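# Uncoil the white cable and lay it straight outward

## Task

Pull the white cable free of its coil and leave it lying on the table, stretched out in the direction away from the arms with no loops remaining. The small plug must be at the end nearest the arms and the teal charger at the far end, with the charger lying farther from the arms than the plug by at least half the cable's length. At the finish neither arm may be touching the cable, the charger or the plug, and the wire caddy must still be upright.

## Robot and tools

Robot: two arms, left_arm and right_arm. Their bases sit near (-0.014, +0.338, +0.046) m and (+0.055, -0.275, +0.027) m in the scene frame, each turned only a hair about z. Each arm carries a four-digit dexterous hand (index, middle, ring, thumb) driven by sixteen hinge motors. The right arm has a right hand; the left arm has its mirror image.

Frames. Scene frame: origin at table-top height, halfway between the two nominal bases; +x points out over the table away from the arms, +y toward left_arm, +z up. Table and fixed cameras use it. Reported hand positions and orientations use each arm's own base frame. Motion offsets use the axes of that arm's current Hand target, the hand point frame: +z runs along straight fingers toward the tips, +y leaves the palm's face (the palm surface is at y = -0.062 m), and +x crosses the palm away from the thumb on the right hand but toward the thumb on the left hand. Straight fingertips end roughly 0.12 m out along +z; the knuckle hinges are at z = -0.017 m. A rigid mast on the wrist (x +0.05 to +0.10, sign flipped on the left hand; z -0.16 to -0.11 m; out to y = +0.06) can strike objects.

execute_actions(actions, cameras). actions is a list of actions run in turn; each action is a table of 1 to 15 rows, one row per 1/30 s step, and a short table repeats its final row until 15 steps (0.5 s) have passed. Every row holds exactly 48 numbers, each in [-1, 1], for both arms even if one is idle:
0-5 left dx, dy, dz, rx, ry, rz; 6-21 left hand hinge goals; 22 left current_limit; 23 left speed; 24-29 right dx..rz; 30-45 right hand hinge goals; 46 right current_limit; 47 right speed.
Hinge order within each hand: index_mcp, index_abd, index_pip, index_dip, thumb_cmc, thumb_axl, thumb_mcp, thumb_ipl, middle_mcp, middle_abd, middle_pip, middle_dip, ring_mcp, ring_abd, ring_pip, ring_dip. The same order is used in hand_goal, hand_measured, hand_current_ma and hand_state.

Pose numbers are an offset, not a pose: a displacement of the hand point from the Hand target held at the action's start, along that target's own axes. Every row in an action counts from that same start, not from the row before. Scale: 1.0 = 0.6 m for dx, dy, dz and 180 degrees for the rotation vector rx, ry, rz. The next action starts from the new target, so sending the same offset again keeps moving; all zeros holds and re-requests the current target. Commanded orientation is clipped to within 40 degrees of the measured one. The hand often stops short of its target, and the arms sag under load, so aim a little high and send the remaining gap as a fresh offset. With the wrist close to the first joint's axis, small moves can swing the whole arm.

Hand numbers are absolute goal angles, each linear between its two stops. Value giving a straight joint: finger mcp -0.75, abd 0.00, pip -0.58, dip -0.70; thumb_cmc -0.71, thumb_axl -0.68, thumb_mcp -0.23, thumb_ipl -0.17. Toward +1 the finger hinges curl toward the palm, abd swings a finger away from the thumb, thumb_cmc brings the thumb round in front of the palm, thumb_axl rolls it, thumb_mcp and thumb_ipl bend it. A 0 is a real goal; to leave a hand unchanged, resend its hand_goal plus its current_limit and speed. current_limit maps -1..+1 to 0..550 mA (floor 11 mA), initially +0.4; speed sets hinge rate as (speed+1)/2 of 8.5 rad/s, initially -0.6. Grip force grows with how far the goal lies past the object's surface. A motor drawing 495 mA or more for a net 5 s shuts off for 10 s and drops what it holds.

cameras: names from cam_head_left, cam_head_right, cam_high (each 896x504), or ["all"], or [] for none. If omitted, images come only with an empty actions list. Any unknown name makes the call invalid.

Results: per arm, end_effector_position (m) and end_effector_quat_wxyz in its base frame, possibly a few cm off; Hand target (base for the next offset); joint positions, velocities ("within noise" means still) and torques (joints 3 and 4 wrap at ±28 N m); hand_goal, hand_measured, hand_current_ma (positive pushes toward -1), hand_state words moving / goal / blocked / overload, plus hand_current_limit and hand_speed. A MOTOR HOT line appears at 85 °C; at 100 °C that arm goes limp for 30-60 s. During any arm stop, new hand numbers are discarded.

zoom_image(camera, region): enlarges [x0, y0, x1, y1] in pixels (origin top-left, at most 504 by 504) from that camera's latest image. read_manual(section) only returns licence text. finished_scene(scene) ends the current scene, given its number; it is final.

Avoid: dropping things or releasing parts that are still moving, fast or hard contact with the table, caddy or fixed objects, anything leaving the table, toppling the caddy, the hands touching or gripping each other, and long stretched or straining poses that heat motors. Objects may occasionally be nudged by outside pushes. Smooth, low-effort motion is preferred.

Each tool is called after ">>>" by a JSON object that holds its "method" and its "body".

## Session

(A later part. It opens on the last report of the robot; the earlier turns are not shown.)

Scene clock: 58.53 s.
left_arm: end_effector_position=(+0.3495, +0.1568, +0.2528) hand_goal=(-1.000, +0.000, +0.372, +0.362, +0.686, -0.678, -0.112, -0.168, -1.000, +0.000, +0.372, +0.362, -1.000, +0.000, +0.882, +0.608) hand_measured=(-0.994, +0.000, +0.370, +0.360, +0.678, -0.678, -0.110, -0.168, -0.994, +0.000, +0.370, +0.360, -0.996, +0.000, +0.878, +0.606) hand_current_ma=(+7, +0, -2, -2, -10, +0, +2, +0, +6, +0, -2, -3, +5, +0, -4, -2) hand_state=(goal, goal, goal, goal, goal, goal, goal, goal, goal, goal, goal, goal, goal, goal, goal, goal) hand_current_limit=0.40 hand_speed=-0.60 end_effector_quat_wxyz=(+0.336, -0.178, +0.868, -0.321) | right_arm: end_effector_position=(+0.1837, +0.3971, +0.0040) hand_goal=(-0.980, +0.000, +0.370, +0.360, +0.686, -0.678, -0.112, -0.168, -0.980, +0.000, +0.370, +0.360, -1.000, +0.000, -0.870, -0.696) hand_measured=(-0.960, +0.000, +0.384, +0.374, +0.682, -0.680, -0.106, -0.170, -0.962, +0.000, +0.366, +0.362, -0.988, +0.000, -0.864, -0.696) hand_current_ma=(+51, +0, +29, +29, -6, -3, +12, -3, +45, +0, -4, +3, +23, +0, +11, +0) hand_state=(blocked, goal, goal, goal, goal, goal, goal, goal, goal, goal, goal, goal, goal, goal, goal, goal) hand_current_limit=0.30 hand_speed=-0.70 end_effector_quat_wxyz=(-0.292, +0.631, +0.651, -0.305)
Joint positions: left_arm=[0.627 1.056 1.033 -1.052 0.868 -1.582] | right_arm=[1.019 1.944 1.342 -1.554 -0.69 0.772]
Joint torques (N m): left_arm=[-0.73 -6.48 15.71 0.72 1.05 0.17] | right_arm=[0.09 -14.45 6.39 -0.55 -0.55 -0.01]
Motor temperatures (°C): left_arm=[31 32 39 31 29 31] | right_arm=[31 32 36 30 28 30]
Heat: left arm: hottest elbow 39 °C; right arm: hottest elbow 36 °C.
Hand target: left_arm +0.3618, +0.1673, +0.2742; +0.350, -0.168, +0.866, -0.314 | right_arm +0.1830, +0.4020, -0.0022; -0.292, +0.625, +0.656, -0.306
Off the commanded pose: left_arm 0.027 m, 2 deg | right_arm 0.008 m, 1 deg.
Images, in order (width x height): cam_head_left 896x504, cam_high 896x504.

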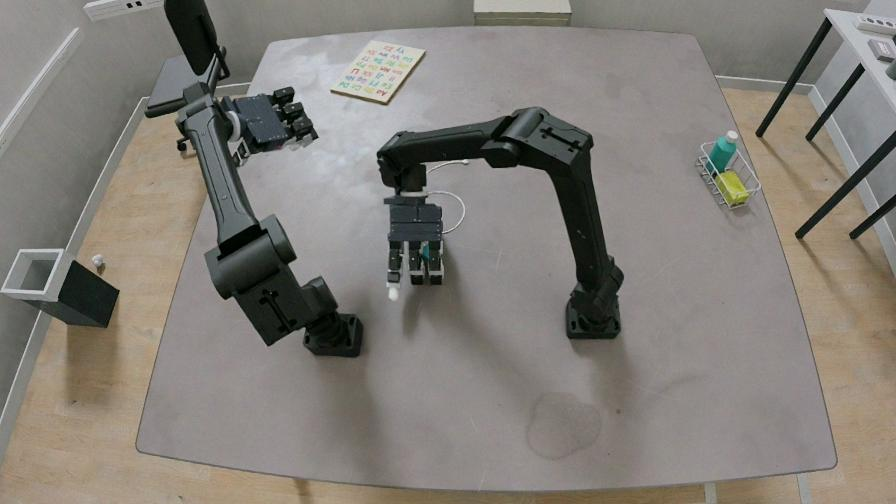

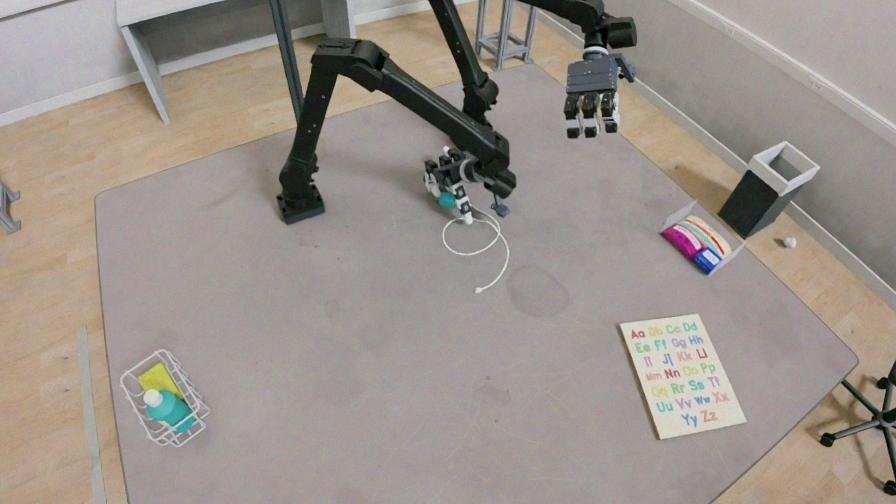

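>>> {"method": "execute_actions", "body": {"actions": [[[0,0,0,0,0,0,-1,0,0.372,0.362,0.686,-0.678,-0.112,-0.168,-1,0,0.372,0.362,-1,0,0.883,0.609,0.4,-0.6,0,-0.0638,-0.0536,0,0,0,-0.98,0,0.37,0.36,0.686,-0.678,-0.112,-0.168,-0.98,0,0.37,0.36,-1,0,-0.87,-0.696,0.3,-0.7]]], "cameras": ["cam_head_left","cam_high"]}}

>>> {"method": "zoom_image", "body": {"camera": "cam_high", "region": [410, 150, 490, 220]}}

Scene clock: 59.63 s.
left_arm: end_effector_position=(+0.3495, +0.1568, +0.2528) hand_goal=(-1.000, +0.000, +0.372, +0.362, +0.686, -0.678, -0.112, -0.168, -1.000, +0.000, +0.372, +0.362, -1.000, +0.000, +0.882, +0.608) hand_measured=(-0.994, +0.000, +0.370, +0.360, +0.678, -0.678, -0.110, -0.168, -0.994, +0.000, +0.370, +0.360, -0.996, +0.000, +0.878, +0.606) hand_current_ma=(+7, +0, -2, -2, -10, +0, +2, +0, +6, +0, -2, -3, +5, +0, -4, -2) hand_state=(goal, goal, goal, goal, goal, goal, goal, goal, goal, goal, goal, goal, goal, goal, goal, goal) hand_current_limit=0.40 hand_speed=-0.60 end_effector_quat_wxyz=(+0.336, -0.178, +0.868, -0.321) | right_arm: end_effector_position=(+0.1776, +0.3872, +0.0292) hand_goal=(-0.980, +0.000, +0.370, +0.360, +0.686, -0.678, -0.112, -0.168, -0.980, +0.000, +0.370, +0.360, -1.000, +0.000, -0.870, -0.696) hand_measured=(-0.962, +0.000, +0.374, +0.362, +0.684, -0.680, -0.106, -0.170, -0.962, +0.000, +0.368, +0.362, -0.988, +0.000, -0.864, -0.696) hand_current_ma=(+42, +0, +4, +3, -4, -3, +11, -3, +45, +0, -4, +3, +23, +0, +11, +0) hand_state=(goal, goal, goal, goal, goal, goal, goal, goal, goal, goal, goal, goal, goal, goal, goal, goal) hand_current_limit=0.30 hand_speed=-0.70 end_effector_quat_wxyz=(-0.287, +0.633, +0.641, -0.326)
Joint positions: left_arm=[0.627 1.056 1.033 -1.052 0.868 -1.582] | right_arm=[1.019 1.915 1.358 -1.647 -0.69 0.772]
Joint torques (N m): left_arm=[-0.67 -6.42 15.83 0.55 1.04 0.14] | right_arm=[0.09 -17.9 8.29 -1.37 -0.53 0]
Heat: left arm: hottest elbow 39 °C; right arm: hottest elbow 36 °C.
Hand target: left_arm +0.3618, +0.1673, +0.2742; +0.350, -0.168, +0.866, -0.314 | right_arm +0.1830, +0.4019, +0.0479; -0.292, +0.625, +0.656, -0.306
Off the commanded pose: left_arm 0.027 m, 2 deg | right_arm 0.024 m, 3 deg.
Images, in order (width x height): cam_head_left 896x504, cam_high 896x504.

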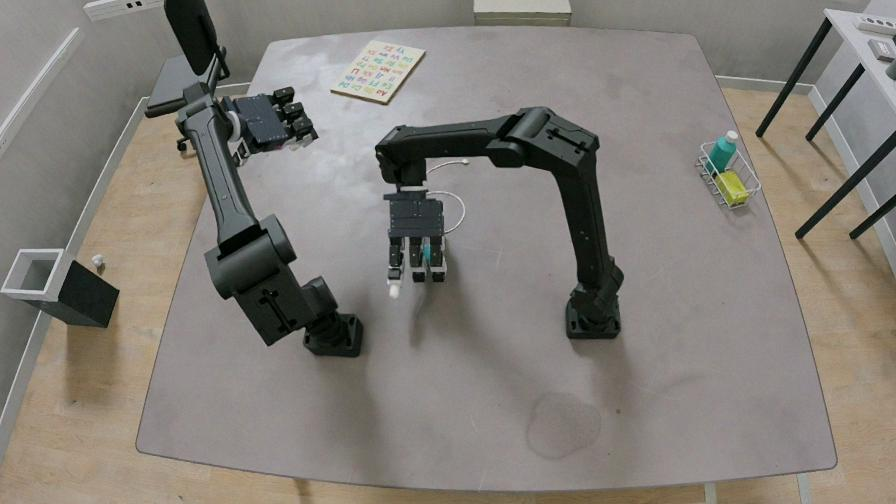

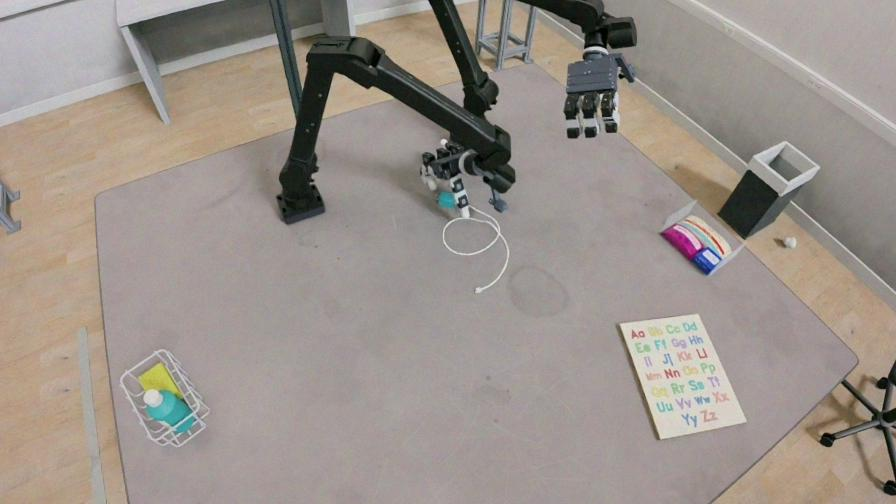

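Scaled by 6.300 from the camera's 896x504 image, which has a finer 1280x720 frame.

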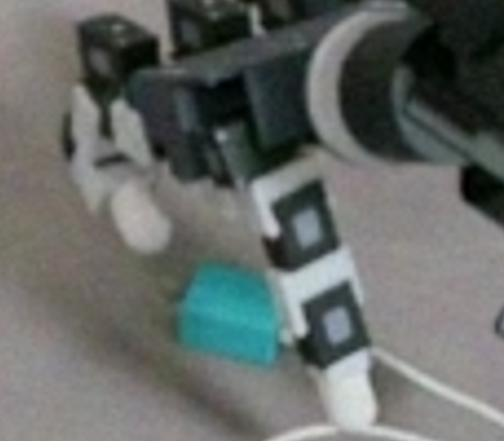

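>>> {"method": "execute_actions", "body": {"actions": [[[0,0,0,0,0,0,-1,0,0.372,0.362,0.686,-0.678,-0.112,-0.168,-1,0,0.372,0.362,-1,0,0.883,0.609,0.4,-0.6,0,-0.0638,-0.0536,-0.031,0.038,-0.045,-0.98,0,0.37,0.36,0.686,-0.678,-0.112,-0.168,-0.98,0,0.37,0.36,-1,0,-0.87,-0.696,0.3,-0.7]]], "cameras": ["cam_head_left","cam_high"]}}

>>> {"method": "zoom_image", "body": {"camera": "cam_high", "region": [410, 150, 490, 220]}}

Scene clock: 60.80 s.
left_arm: end_effector_position=(+0.3495, +0.1568, +0.2528) hand_goal=(-1.000, +0.000, +0.372, +0.362, +0.686, -0.678, -0.112, -0.168, -1.000, +0.000, +0.372, +0.362, -1.000, +0.000, +0.882, +0.608) hand_measured=(-0.994, +0.000, +0.370, +0.360, +0.678, -0.678, -0.110, -0.168, -0.994, +0.000, +0.370, +0.360, -0.996, +0.000, +0.878, +0.606) hand_current_ma=(+7, +0, -2, -2, -10, +0, +2, +0, +6, +0, -2, -3, +5, +0, -4, -2) hand_state=(goal, goal, goal, goal, goal, goal, goal, goal, goal, goal, goal, goal, goal, goal, goal, goal) hand_current_limit=0.40 hand_speed=-0.60 end_effector_quat_wxyz=(+0.336, -0.178, +0.868, -0.321) | right_arm: end_effector_position=(+0.1801, +0.3977, +0.1009) hand_goal=(-0.980, +0.000, +0.370, +0.360, +0.686, -0.678, -0.112, -0.168, -0.980, +0.000, +0.370, +0.360, -1.000, +0.000, -0.870, -0.696) hand_measured=(-0.966, +0.000, +0.372, +0.362, +0.684, -0.680, -0.106, -0.170, -0.964, +0.000, +0.368, +0.362, -0.988, +0.000, -0.864, -0.696) hand_current_ma=(+33, +0, +4, +3, -4, -3, +11, -3, +36, +0, -4, +3, +23, +0, +11, +0) hand_state=(goal, goal, goal, goal, goal, goal, goal, goal, goal, goal, goal, goal, goal, goal, goal, goal) hand_current_limit=0.30 hand_speed=-0.70 end_effector_quat_wxyz=(-0.318, +0.611, +0.691, -0.218)
Joint positions: left_arm=[0.627 1.056 1.033 -1.052 0.868 -1.582] | right_arm=[1.019 1.693 1.305 -1.582 -0.704 0.748]
Joint torques (N m): left_arm=[-0.62 -6.36 15.87 0.62 1.02 0.14] | right_arm=[-0.62 -12.75 7.17 -0.08 -0.76 -0.03]
Heat: left arm: hottest elbow 39 °C; right arm: hottest elbow 36 °C.
Hand target: left_arm +0.3618, +0.1673, +0.2742; +0.350, -0.168, +0.866, -0.314 | right_arm +0.1831, +0.4019, +0.0978; -0.321, +0.608, +0.694, -0.215
Off the commanded pose: left_arm 0.027 m, 2 deg | right_arm 0.006 m, 1 deg.
Images, in order (width x height): cam_head_left 896x504, cam_high 896x504.

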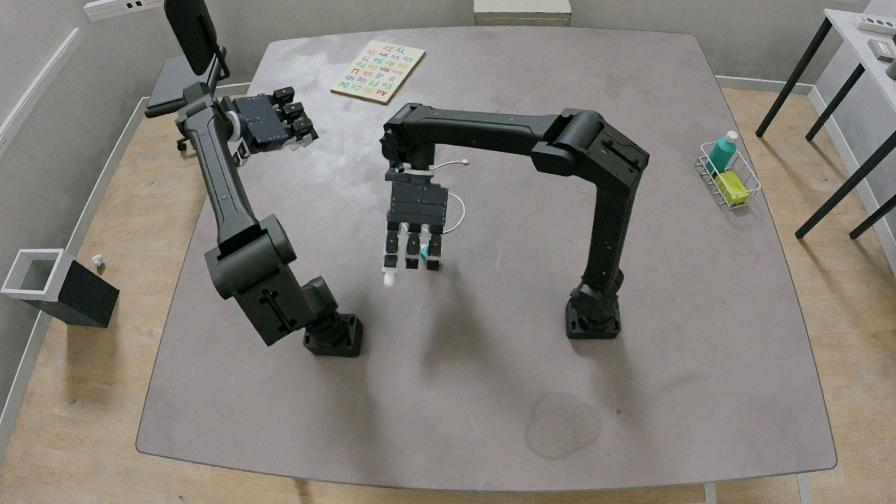

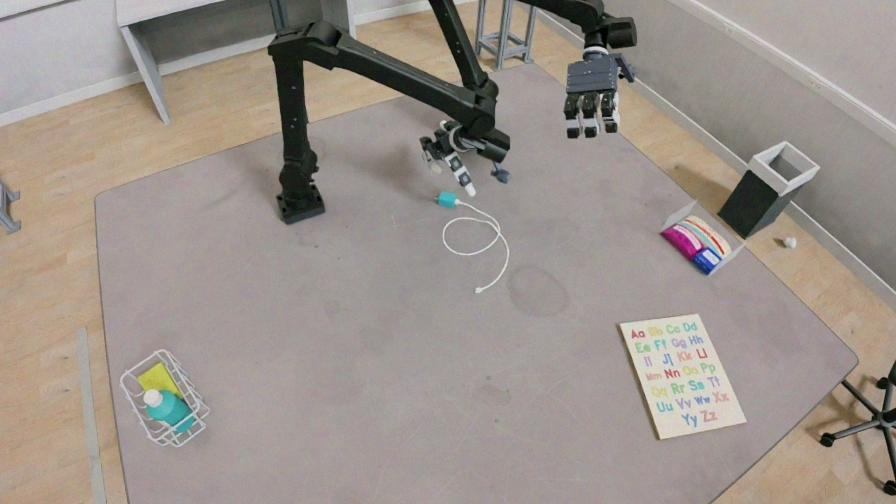

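Scaled by 6.300 from the camera's 896x504 image, which has a finer 1280x720 frame.

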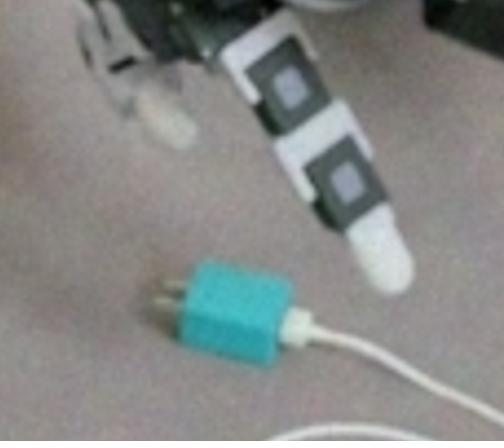

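>>> {"method": "execute_actions", "body": {"actions": [[[0,0,0,0,0,0,-1,0,0.372,0.362,0.686,-0.678,-0.112,-0.168,-1,0,0.372,0.362,-1,0,0.883,0.609,0.4,-0.6,-0.0605,0.0171,-0.1513,-0.0113,0.0421,0.0429,-0.98,0,0.37,0.36,0.686,-0.678,-0.112,-0.168,-0.98,0,0.37,0.36,-1,0,-0.87,-0.696,0.3,-0.7]],[[0,0,0,0,0,0,-1,0,0.372,0.362,0.686,-0.678,-0.112,-0.168,-1,0,0.372,0.362,-1,0,0.883,0.609,0.4,-0.6,-0.0697,0.0515,-0.1162,-0.0113,0.0421,0.0429,-0.98,0,0.37,0.36,0.686,-0.678,-0.112,-0.168,-0.98,0,0.37,0.36,-1,0,0.883,0.609,0.3,-0.7]],[[0,0,0,0,0,0,-1,0,0.372,0.362,0.686,-0.678,-0.112,-0.168,-1,0,0.372,0.362,-1,0,0.883,0.609,0.4,-0.6,-0.0697,0.0515,-0.1162,-0.0113,0.0421,0.0429,-0.98,0,0.37,0.36,0.686,-0.678,-0.112,-0.168,-0.98,0,0.37,0.36,-1,0,0.883,0.609,0.3,-0.7]],[[0,0,0,0,0,0,-1,0,0.372,0.362,0.686,-0.678,-0.112,-0.168,-1,0,0.372,0.362,-1,0,0.883,0.609,0.4,-0.6,-0.0697,0.0515,-0.1162,-0.0113,0.0421,0.0429,-0.98,0,0.37,0.36,0.686,-0.678,-0.112,-0.168,-0.98,0,0.37,0.36,-1,0,0.883,0.609,0.3,-0.7]]], "cameras": ["cam_head_left","cam_head_right","cam_high"]}}

>>> {"method": "zoom_image", "body": {"camera": "cam_head_left", "region": [380, 140, 500, 290]}}

>>> {"method": "zoom_image", "body": {"camera": "cam_high", "region": [400, 170, 540, 310]}}

Scene clock: 64.43 s.
left_arm: end_effector_position=(+0.3495, +0.1568, +0.2528) hand_goal=(-1.000, +0.000, +0.372, +0.362, +0.686, -0.678, -0.112, -0.168, -1.000, +0.000, +0.372, +0.362, -1.000, +0.000, +0.882, +0.608) hand_measured=(-0.994, +0.000, +0.370, +0.360, +0.678, -0.678, -0.110, -0.168, -0.994, +0.000, +0.370, +0.360, -0.996, +0.000, +0.878, +0.606) hand_current_ma=(+7, +0, -2, -2, -10, +0, +2, +0, +6, +0, -2, -3, +5, +0, -4, -2) hand_state=(goal, goal, goal, goal, goal, goal, goal, goal, goal, goal, goal, goal, goal, goal, goal, goal) hand_current_limit=0.40 hand_speed=-0.60 end_effector_quat_wxyz=(+0.336, -0.178, +0.868, -0.321) | right_arm: end_effector_position=(+0.4018, +0.1567, +0.1832) hand_goal=(-0.980, +0.000, +0.370, +0.360, +0.686, -0.678, -0.112, -0.168, -0.980, +0.000, +0.370, +0.360, -1.000, +0.000, +0.882, +0.608) hand_measured=(-0.966, +0.000, +0.372, +0.362, +0.684, -0.680, -0.108, -0.170, -0.964, +0.000, +0.368, +0.362, -0.988, +0.000, +0.876, +0.604) hand_current_ma=(+33, +0, +3, +3, -4, -3, +10, -2, +35, +0, -3, +3, +23, +0, -10, -5) hand_state=(goal, goal, goal, goal, goal, goal, goal, goal, goal, goal, goal, goal, goal, goal, goal, goal) hand_current_limit=0.30 hand_speed=-0.70 end_effector_quat_wxyz=(-0.363, +0.840, +0.398, -0.056)
Joint positions: left_arm=[0.627 1.056 1.033 -1.052 0.868 -1.582] | right_arm=[0.252 1.574 1.394 -1.697 -0.699 0.825]
Joint torques (N m): left_arm=[-0.67 -6.01 15.9 0.64 1.04 0.16] | right_arm=[0.26 -14.15 10.62 -0.62 -0.74 0.21]
Heat: left arm: hottest elbow 39 °C; right arm: hottest elbow 36 °C.
Hand target: left_arm +0.3618, +0.1673, +0.2742; +0.350, -0.168, +0.866, -0.314 | right_arm +0.4110, +0.1623, +0.2078; -0.378, +0.823, +0.416, -0.079
Off the commanded pose: left_arm 0.027 m, 2 deg | right_arm 0.027 m, 4 deg.
joint sent to its limit (right arm) — joint 4 (wrist pitch), lower limit. The joint targets are off in orientation, not in position.

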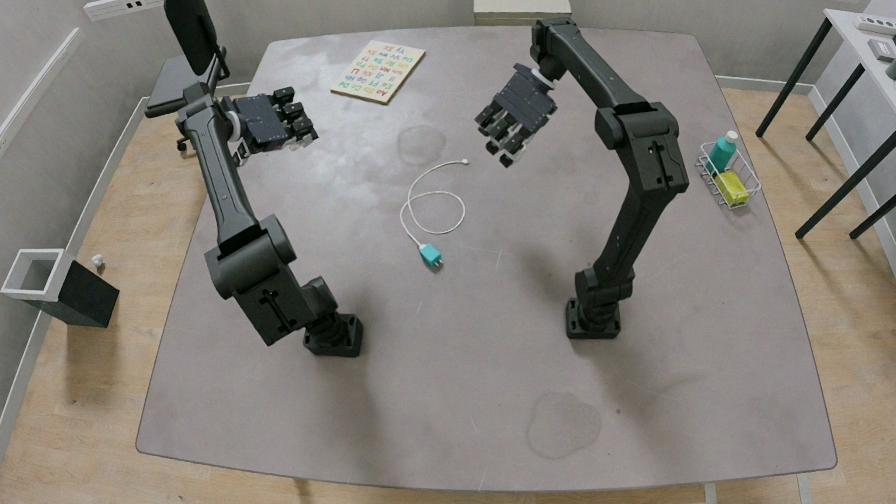

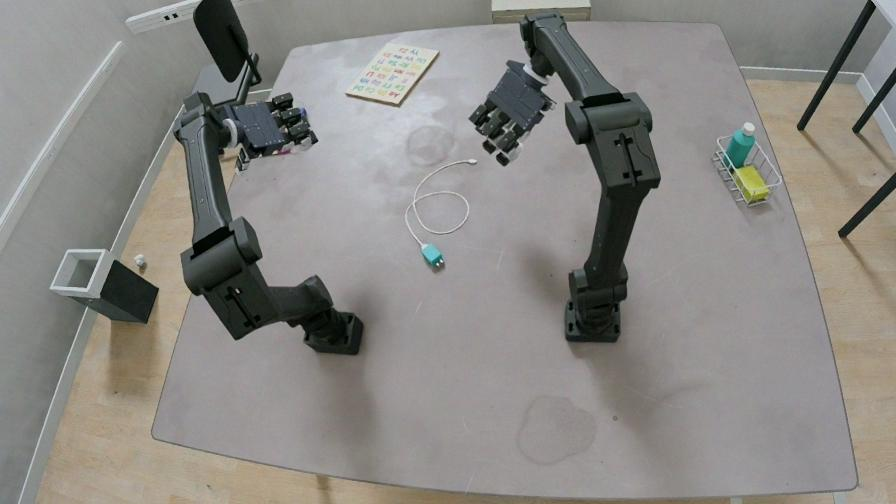

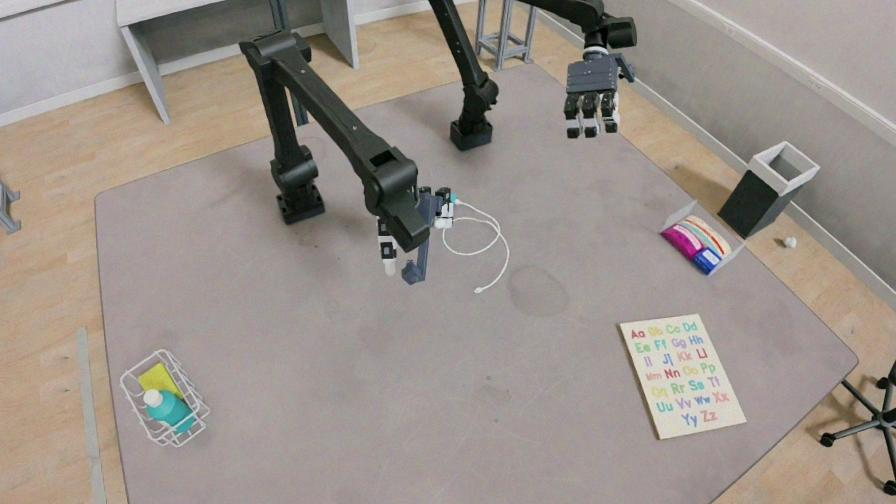

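Scaled by 3.360 from the camera's 896x504 image, which has a finer 1280x720 frame.

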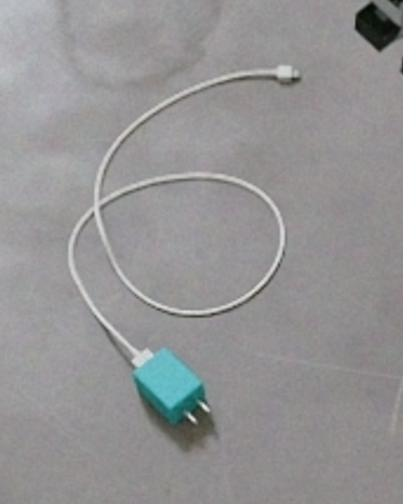

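Scaled by 3.600 from the camera's 896x504 image, which has a finer 1280x720 frame.

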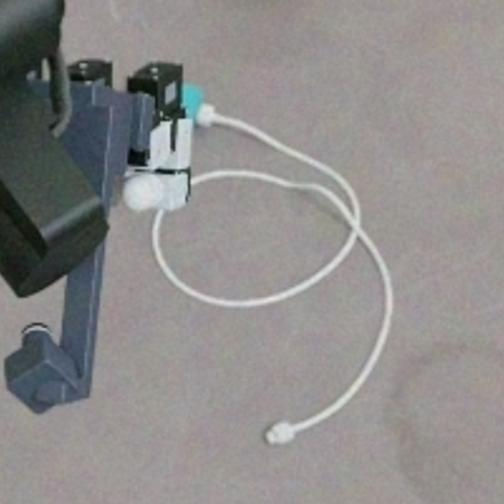

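>>> {"method": "execute_actions", "body": {"actions": [[[0,0,0,0,0,0,-1,0,0.372,0.362,0.686,-0.678,-0.112,-0.168,-1,0,0.372,0.362,-1,0,0.883,0.609,0.4,-0.6,-0.0035,-0.066,0.1279,0.0067,-0.0023,0.018,-1,0,0.372,0.362,0.686,-0.678,-0.112,-0.168,-1,0,0.372,0.362,-1,0,-0.87,-0.696,0.4,-0.6]],[[0,0,0,0,0,0,-1,0,0.372,0.362,0.686,-0.678,-0.112,-0.168,-1,0,0.372,0.362,-1,0,0.883,0.609,0.4,-0.6,-0.0059,-0.0628,0.1292,0.0067,-0.0023,0.018,-1,0,0.372,0.362,0.686,-0.678,-0.112,-0.168,-1,0,0.372,0.362,-1,0,-0.87,-0.696,0.4,-0.6]],[[0,0,0,0,0,0,-1,0,0.372,0.362,0.686,-0.678,-0.112,-0.168,-1,0,0.372,0.362,-1,0,0.883,0.609,0.4,-0.6,-0.0083,-0.0595,0.1305,0.0067,-0.0023,0.018,-1,0,0.372,0.362,0.686,-0.678,-0.112,-0.168,-1,0,0.372,0.362,-1,0,-0.87,-0.696,0.4,-0.6]],[[0,0,0,0,0,0,-1,0,0.372,0.362,0.686,-0.678,-0.112,-0.168,-1,0,0.372,0.362,-1,0,0.883,0.609,0.4,-0.6,-0.0108,-0.0563,0.1319,0.0067,-0.0023,0.018,-1,0,0.372,0.362,0.686,-0.678,-0.112,-0.168,-1,0,0.372,0.362,-1,0,-0.87,-0.696,0.4,-0.6]]], "cameras": ["cam_head_left","cam_head_right","cam_high"]}}

>>> {"method": "zoom_image", "body": {"camera": "cam_head_left", "region": [380, 190, 480, 290]}}

>>> {"method": "zoom_image", "body": {"camera": "cam_high", "region": [400, 150, 500, 250]}}

Scene clock: 74.73 s.
left_arm: end_effector_position=(+0.3495, +0.1568, +0.2528) hand_goal=(-1.000, +0.000, +0.372, +0.362, +0.686, -0.678, -0.112, -0.168, -1.000, +0.000, +0.372, +0.362, -1.000, +0.000, +0.882, +0.608) hand_measured=(-0.994, +0.000, +0.370, +0.360, +0.678, -0.678, -0.110, -0.168, -0.994, +0.000, +0.370, +0.360, -0.996, +0.000, +0.878, +0.606) hand_current_ma=(+7, +0, -2, -2, -10, +0, +2, +0, +6, +0, -2, -3, +5, +0, -4, -2) hand_state=(goal, goal, goal, goal, goal, goal, goal, goal, goal, goal, goal, goal, goal, goal, goal, goal) hand_current_limit=0.40 hand_speed=-0.60 end_effector_quat_wxyz=(+0.336, -0.178, +0.868, -0.321) | right_arm: end_effector_position=(+0.1692, +0.3825, +0.0939) hand_goal=(-1.000, +0.000, +0.372, +0.362, +0.686, -0.678, -0.112, -0.168, -1.000, +0.000, +0.372, +0.362, -1.000, +0.000, -0.870, -0.696) hand_measured=(-0.984, +0.000, +0.372, +0.362, +0.684, -0.680, -0.108, -0.170, -0.982, +0.000, +0.370, +0.362, -0.988, +0.000, -0.862, -0.692) hand_current_ma=(+37, +0, +0, +0, -4, -3, +6, -2, +41, +0, -3, +0, +23, +0, +15, +5) hand_state=(goal, goal, goal, goal, goal, goal, goal, goal, goal, goal, goal, goal, goal, goal, goal, goal) hand_current_limit=0.40 hand_speed=-0.60 end_effector_quat_wxyz=(-0.390, +0.847, +0.324, -0.160)
Joint positions: left_arm=[0.627 1.056 1.033 -1.052 0.868 -1.582] | right_arm=[0.958 1.492 1.028 -0.87 -0.847 1.905]
Joint torques (N m): left_arm=[-0.32 -6.12 15.9 0.58 1 0.16] | right_arm=[-0.38 -12.22 7.66 1.22 -0.77 0.23]
Heat: left arm: hottest elbow 40 °C; right arm: hottest elbow 37 °C.
Hand target: left_arm +0.3618, +0.1673, +0.2742; +0.350, -0.168, +0.866, -0.314 | right_arm +0.1712, +0.3856, +0.0994; -0.395, +0.847, +0.322, -0.150
Off the commanded pose: left_arm 0.027 m, 2 deg | right_arm 0.007 m, 1 deg.

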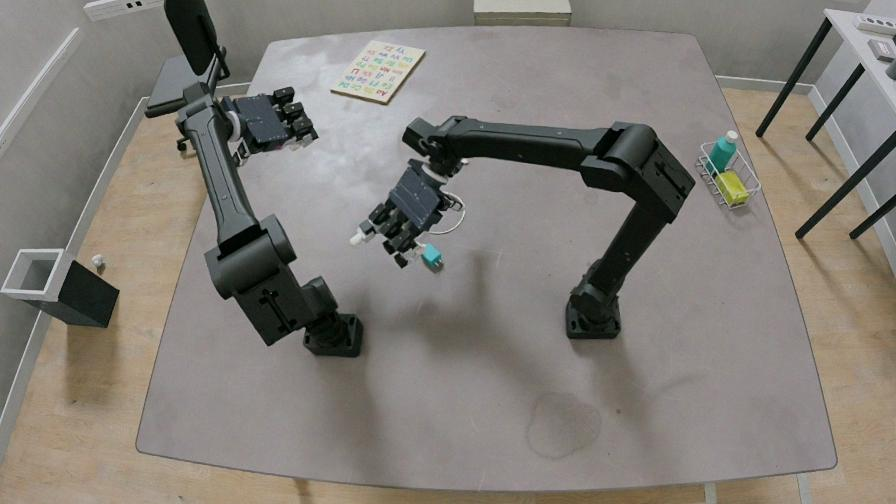

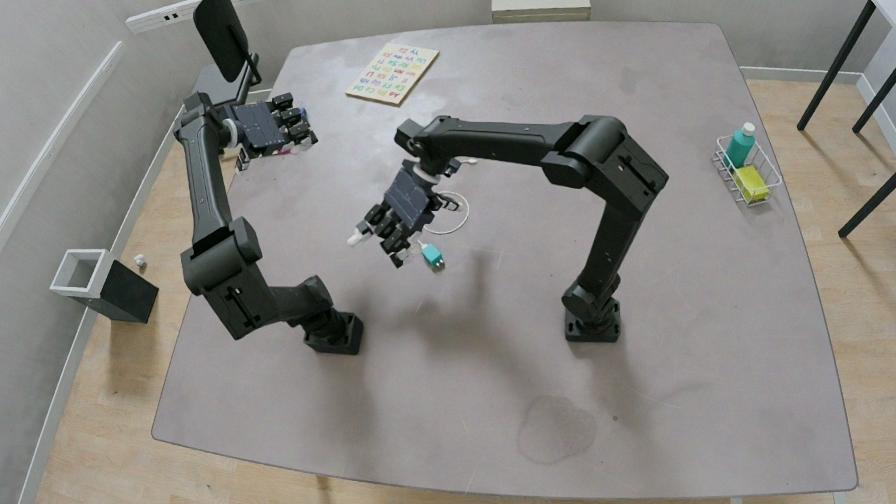

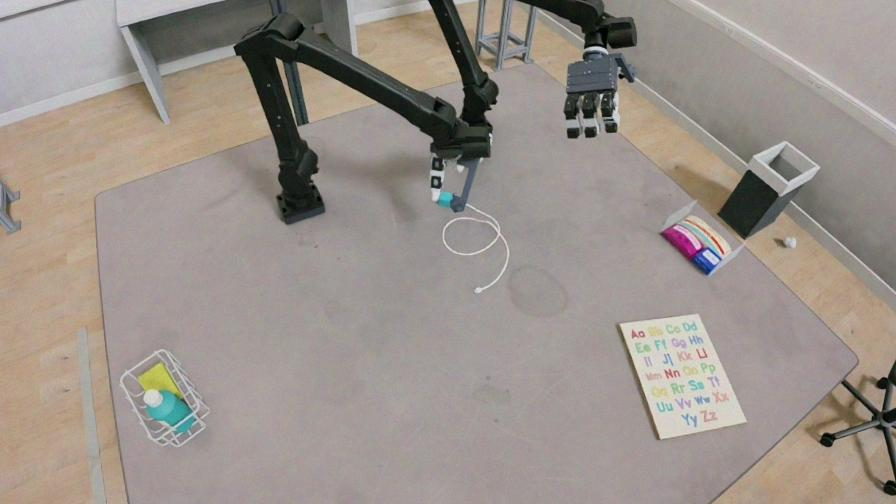

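Scaled by 5.040 from the camera's 896x504 image, which has a finer 1280x720 frame.

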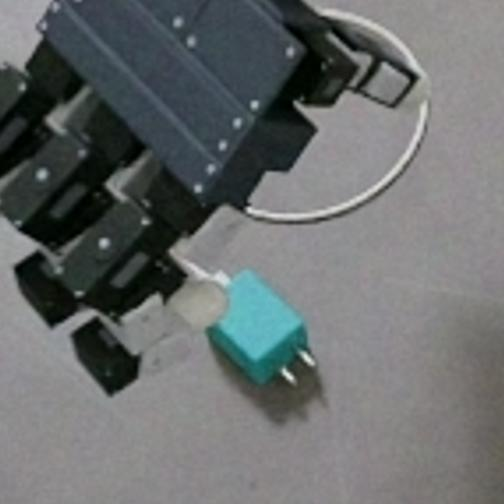

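Scaled by 5.040 from the camera's 896x504 image, which has a finer 1280x720 frame.

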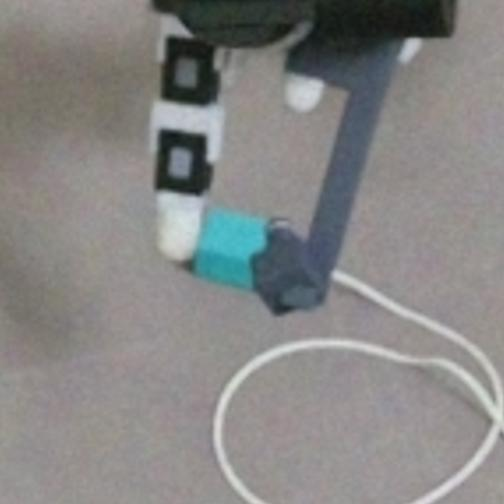

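>>> {"method": "execute_actions", "body": {"actions": [[[0,0,0,0,0,0,-1,0,0.372,0.362,0.686,-0.678,-0.112,-0.168,-1,0,0.372,0.362,-1,0,0.883,0.609,0.4,-0.6,0,0.0536,0.058,0,0,0,-1,0,0.372,0.362,0.686,-0.678,-0.112,-0.168,-1,0,0.372,0.362,-1,0,-0.87,-0.696,0.4,-0.6]],[[0,0,0,0,0,0,-1,0,0.372,0.362,0.686,-0.678,-0.112,-0.168,-1,0,0.372,0.362,-1,0,0.883,0.609,0.4,-0.6,0,0.0383,0.0381,0,0,0,-1,0,0.372,0.362,0.686,-0.678,-0.112,-0.168,-1,0,0.372,0.362,-1,0,-0.87,-0.696,0.4,-0.6]]], "cameras": ["cam_head_left","cam_head_right","cam_high"]}}

>>> {"method": "zoom_image", "body": {"camera": "cam_head_left", "region": [380, 190, 480, 290]}}

>>> {"method": "zoom_image", "body": {"camera": "cam_high", "region": [400, 150, 500, 250]}}

Scene clock: 77.00 s.
left_arm: end_effector_position=(+0.3495, +0.1568, +0.2528) hand_goal=(-1.000, +0.000, +0.372, +0.362, +0.686, -0.678, -0.112, -0.168, -1.000, +0.000, +0.372, +0.362, -1.000, +0.000, +0.882, +0.608) hand_measured=(-0.994, +0.000, +0.370, +0.360, +0.678, -0.678, -0.110, -0.168, -0.994, +0.000, +0.370, +0.360, -0.996, +0.000, +0.878, +0.606) hand_current_ma=(+7, +0, -2, -2, -10, +0, +2, +0, +6, +0, -2, -3, +5, +0, -4, -2) hand_state=(goal, goal, goal, goal, goal, goal, goal, goal, goal, goal, goal, goal, goal, goal, goal, goal) hand_current_limit=0.40 hand_speed=-0.60 end_effector_quat_wxyz=(+0.336, -0.178, +0.868, -0.321) | right_arm: end_effector_position=(+0.1693, +0.3848, +0.0216) hand_goal=(-1.000, +0.000, +0.372, +0.362, +0.686, -0.678, -0.112, -0.168, -1.000, +0.000, +0.372, +0.362, -1.000, +0.000, -0.870, -0.696) hand_measured=(-0.984, +0.000, +0.372, +0.362, +0.684, -0.680, -0.108, -0.170, -0.982, +0.000, +0.370, +0.362, -0.988, +0.000, -0.862, -0.692) hand_current_ma=(+37, +0, +0, +0, -4, -3, +6, -2, +40, +0, -3, +0, +23, +0, +14, +5) hand_state=(goal, goal, goal, goal, goal, goal, goal, goal, goal, goal, goal, goal, goal, goal, goal, goal) hand_current_limit=0.40 hand_speed=-0.60 end_effector_quat_wxyz=(-0.395, +0.849, +0.319, -0.149)
Joint positions: left_arm=[0.627 1.056 1.033 -1.052 0.868 -1.582] | right_arm=[0.963 1.59 0.916 -0.618 -0.836 1.941]
Joint torques (N m): left_arm=[-0.21 -6.3 15.87 0.7 1.02 0.18] | right_arm=[0.85 -10.81 7.3 1.33 -0.8 0.22]
Heat: left arm: hottest elbow 40 °C; right arm: hottest elbow 37 °C.
Hand target: left_arm +0.3618, +0.1673, +0.2742; +0.350, -0.168, +0.866, -0.314 | right_arm +0.1655, +0.3920, +0.0202; -0.395, +0.847, +0.322, -0.150
Off the commanded pose: left_arm 0.027 m, 2 deg | right_arm 0.008 m, 0 deg.

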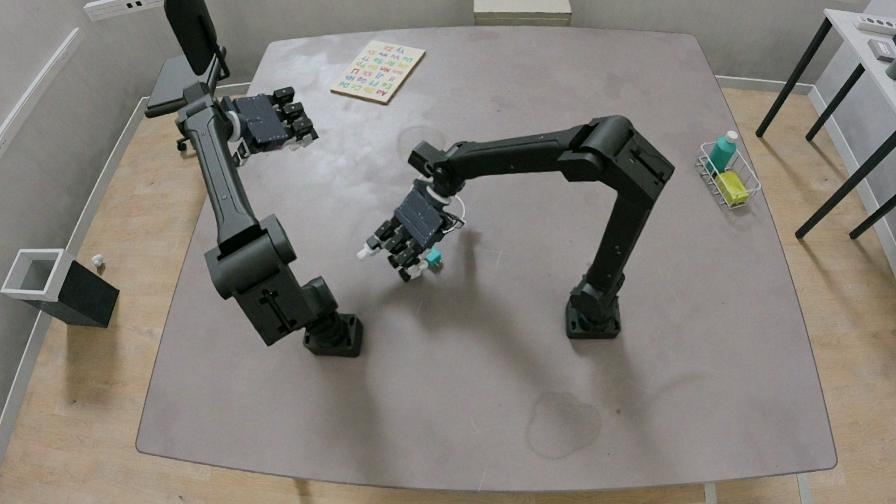

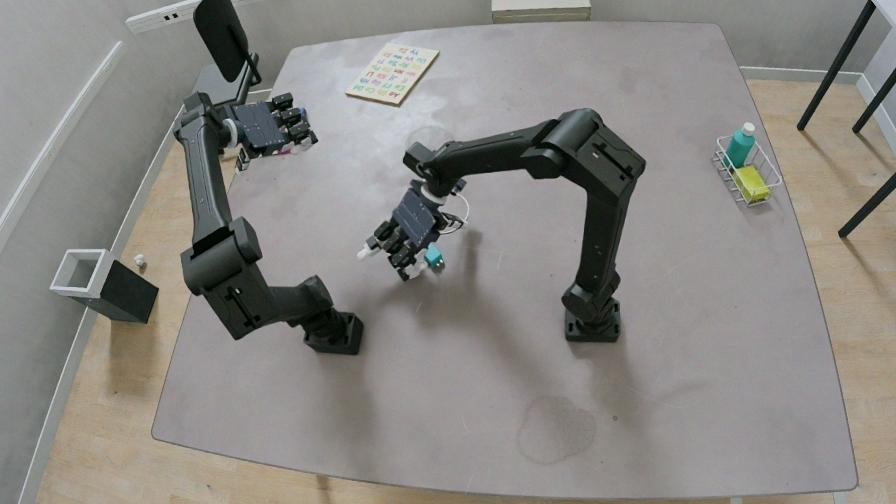

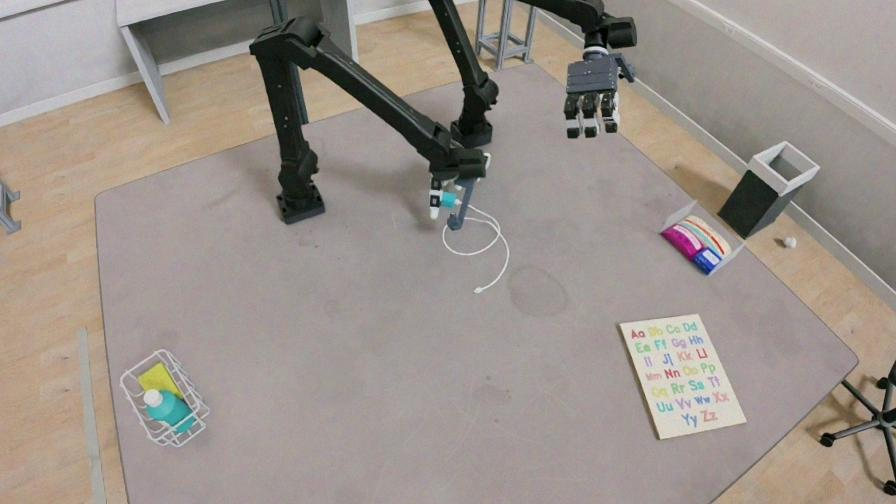

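Scaled by 5.040 from the camera's 896x504 image, which has a finer 1280x720 frame.

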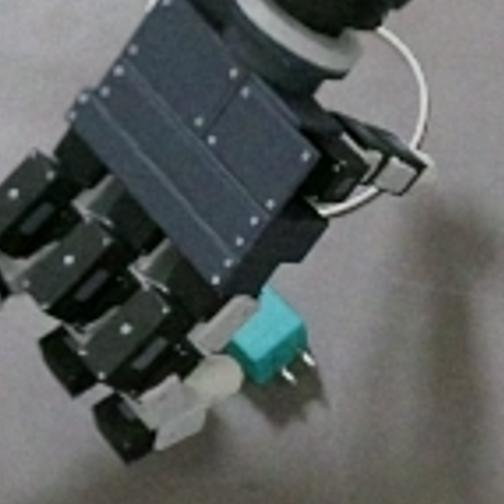

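Scaled by 5.040 from the camera's 896x504 image, which has a finer 1280x720 frame.

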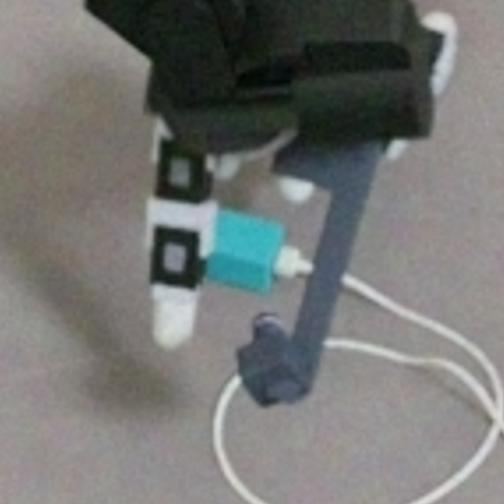

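>>> {"method": "execute_actions", "body": {"actions": [[[0,0,0,0,0,0,-1,0,0.372,0.362,0.686,-0.678,-0.112,-0.168,-1,0,0.372,0.362,-1,0,0.883,0.609,0.4,-0.6,0,0.0139,0.0378,0,0,0,-1,0,0.372,0.362,0.686,-0.678,-0.112,-0.168,-1,0,0.372,0.362,-1,0,-0.87,-0.696,0.4,-0.6]]], "cameras": ["cam_head_left","cam_head_right","cam_high"]}}

>>> {"method": "zoom_image", "body": {"camera": "cam_head_left", "region": [380, 190, 480, 290]}}

>>> {"method": "zoom_image", "body": {"camera": "cam_high", "region": [400, 150, 500, 250]}}

Scene clock: 78.23 s.
left_arm: end_effector_position=(+0.3495, +0.1568, +0.2528) hand_goal=(-1.000, +0.000, +0.372, +0.362, +0.686, -0.678, -0.112, -0.168, -1.000, +0.000, +0.372, +0.362, -1.000, +0.000, +0.882, +0.608) hand_measured=(-0.994, +0.000, +0.370, +0.360, +0.678, -0.678, -0.110, -0.168, -0.994, +0.000, +0.370, +0.360, -0.996, +0.000, +0.878, +0.606) hand_current_ma=(+7, +0, -2, -2, -10, +0, +2, +0, +6, +0, -2, -3, +5, +0, -4, -2) hand_state=(goal, goal, goal, goal, goal, goal, goal, goal, goal, goal, goal, goal, goal, goal, goal, goal) hand_current_limit=0.40 hand_speed=-0.60 end_effector_quat_wxyz=(+0.336, -0.178, +0.868, -0.321) | right_arm: end_effector_position=(+0.1614, +0.3960, +0.0031) hand_goal=(-1.000, +0.000, +0.372, +0.362, +0.686, -0.678, -0.112, -0.168, -1.000, +0.000, +0.372, +0.362, -1.000, +0.000, -0.870, -0.696) hand_measured=(-0.984, +0.000, +0.372, +0.362, +0.684, -0.680, -0.108, -0.170, -0.982, +0.000, +0.370, +0.362, -0.988, +0.000, -0.862, -0.692) hand_current_ma=(+37, +0, +0, +0, -3, -3, +6, -2, +40, +0, -3, +0, +23, +0, +14, +5) hand_state=(goal, goal, goal, goal, goal, goal, goal, goal, goal, goal, goal, goal, goal, goal, goal, goal) hand_current_limit=0.40 hand_speed=-0.60 end_effector_quat_wxyz=(-0.396, +0.847, +0.321, -0.147)
Joint positions: left_arm=[0.627 1.056 1.033 -1.052 0.868 -1.582] | right_arm=[0.994 1.63 0.901 -0.528 -0.829 1.979]
Joint torques (N m): left_arm=[-0.26 -6.48 15.76 0.55 1.01 0.15] | right_arm=[0.56 -10.81 6.83 1.39 -0.75 0.23]
Heat: left arm: hottest elbow 40 °C; right arm: hottest elbow 37 °C.
Hand target: left_arm +0.3618, +0.1673, +0.2742; +0.350, -0.168, +0.866, -0.314 | right_arm +0.1575, +0.4010, -0.0009; -0.395, +0.847, +0.322, -0.150
Off the commanded pose: left_arm 0.027 m, 2 deg | right_arm 0.007 m, 0 deg.

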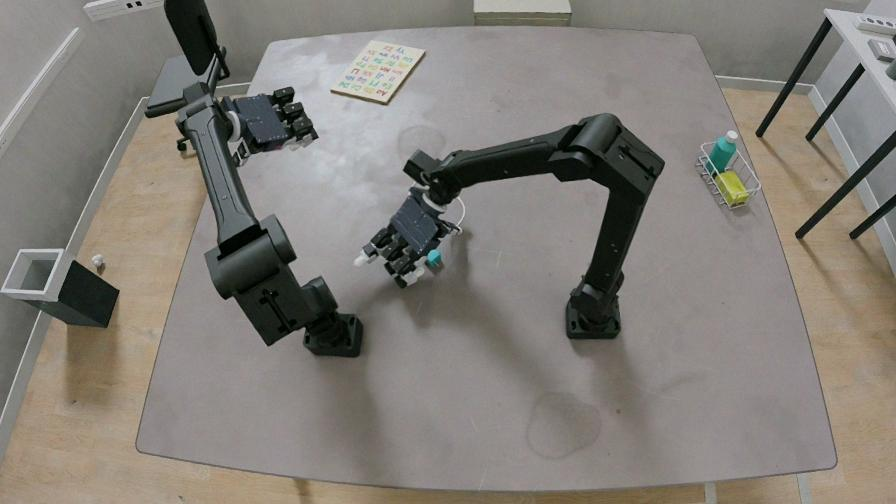

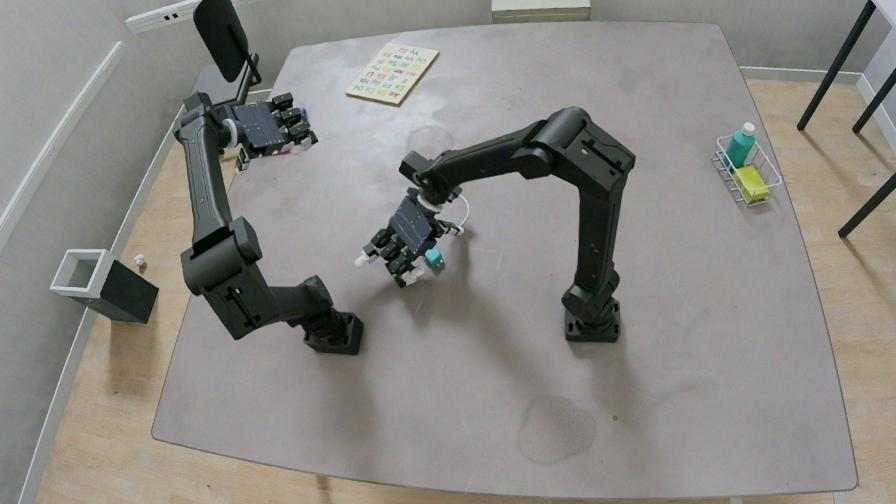

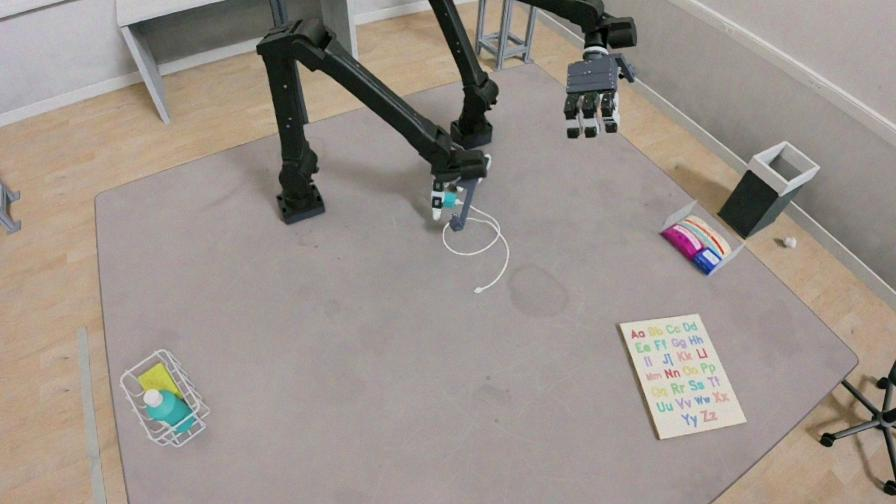

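Scaled by 5.040 from the camera's 896x504 image, which has a finer 1280x720 frame.

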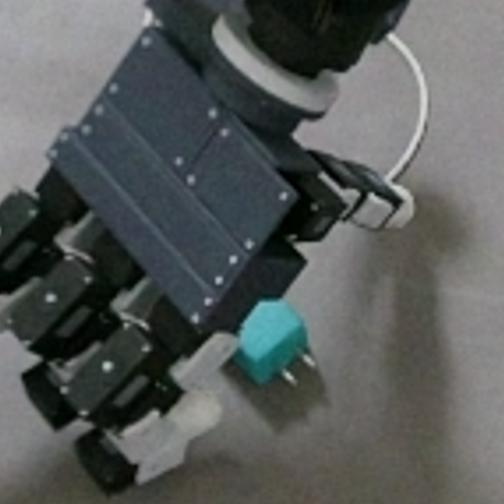

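Scaled by 5.040 from the camera's 896x504 image, which has a finer 1280x720 frame.

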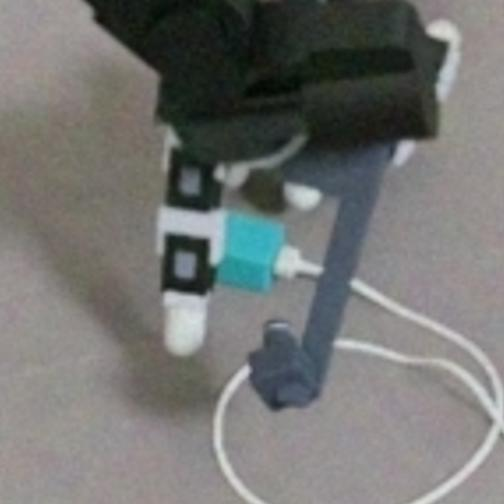

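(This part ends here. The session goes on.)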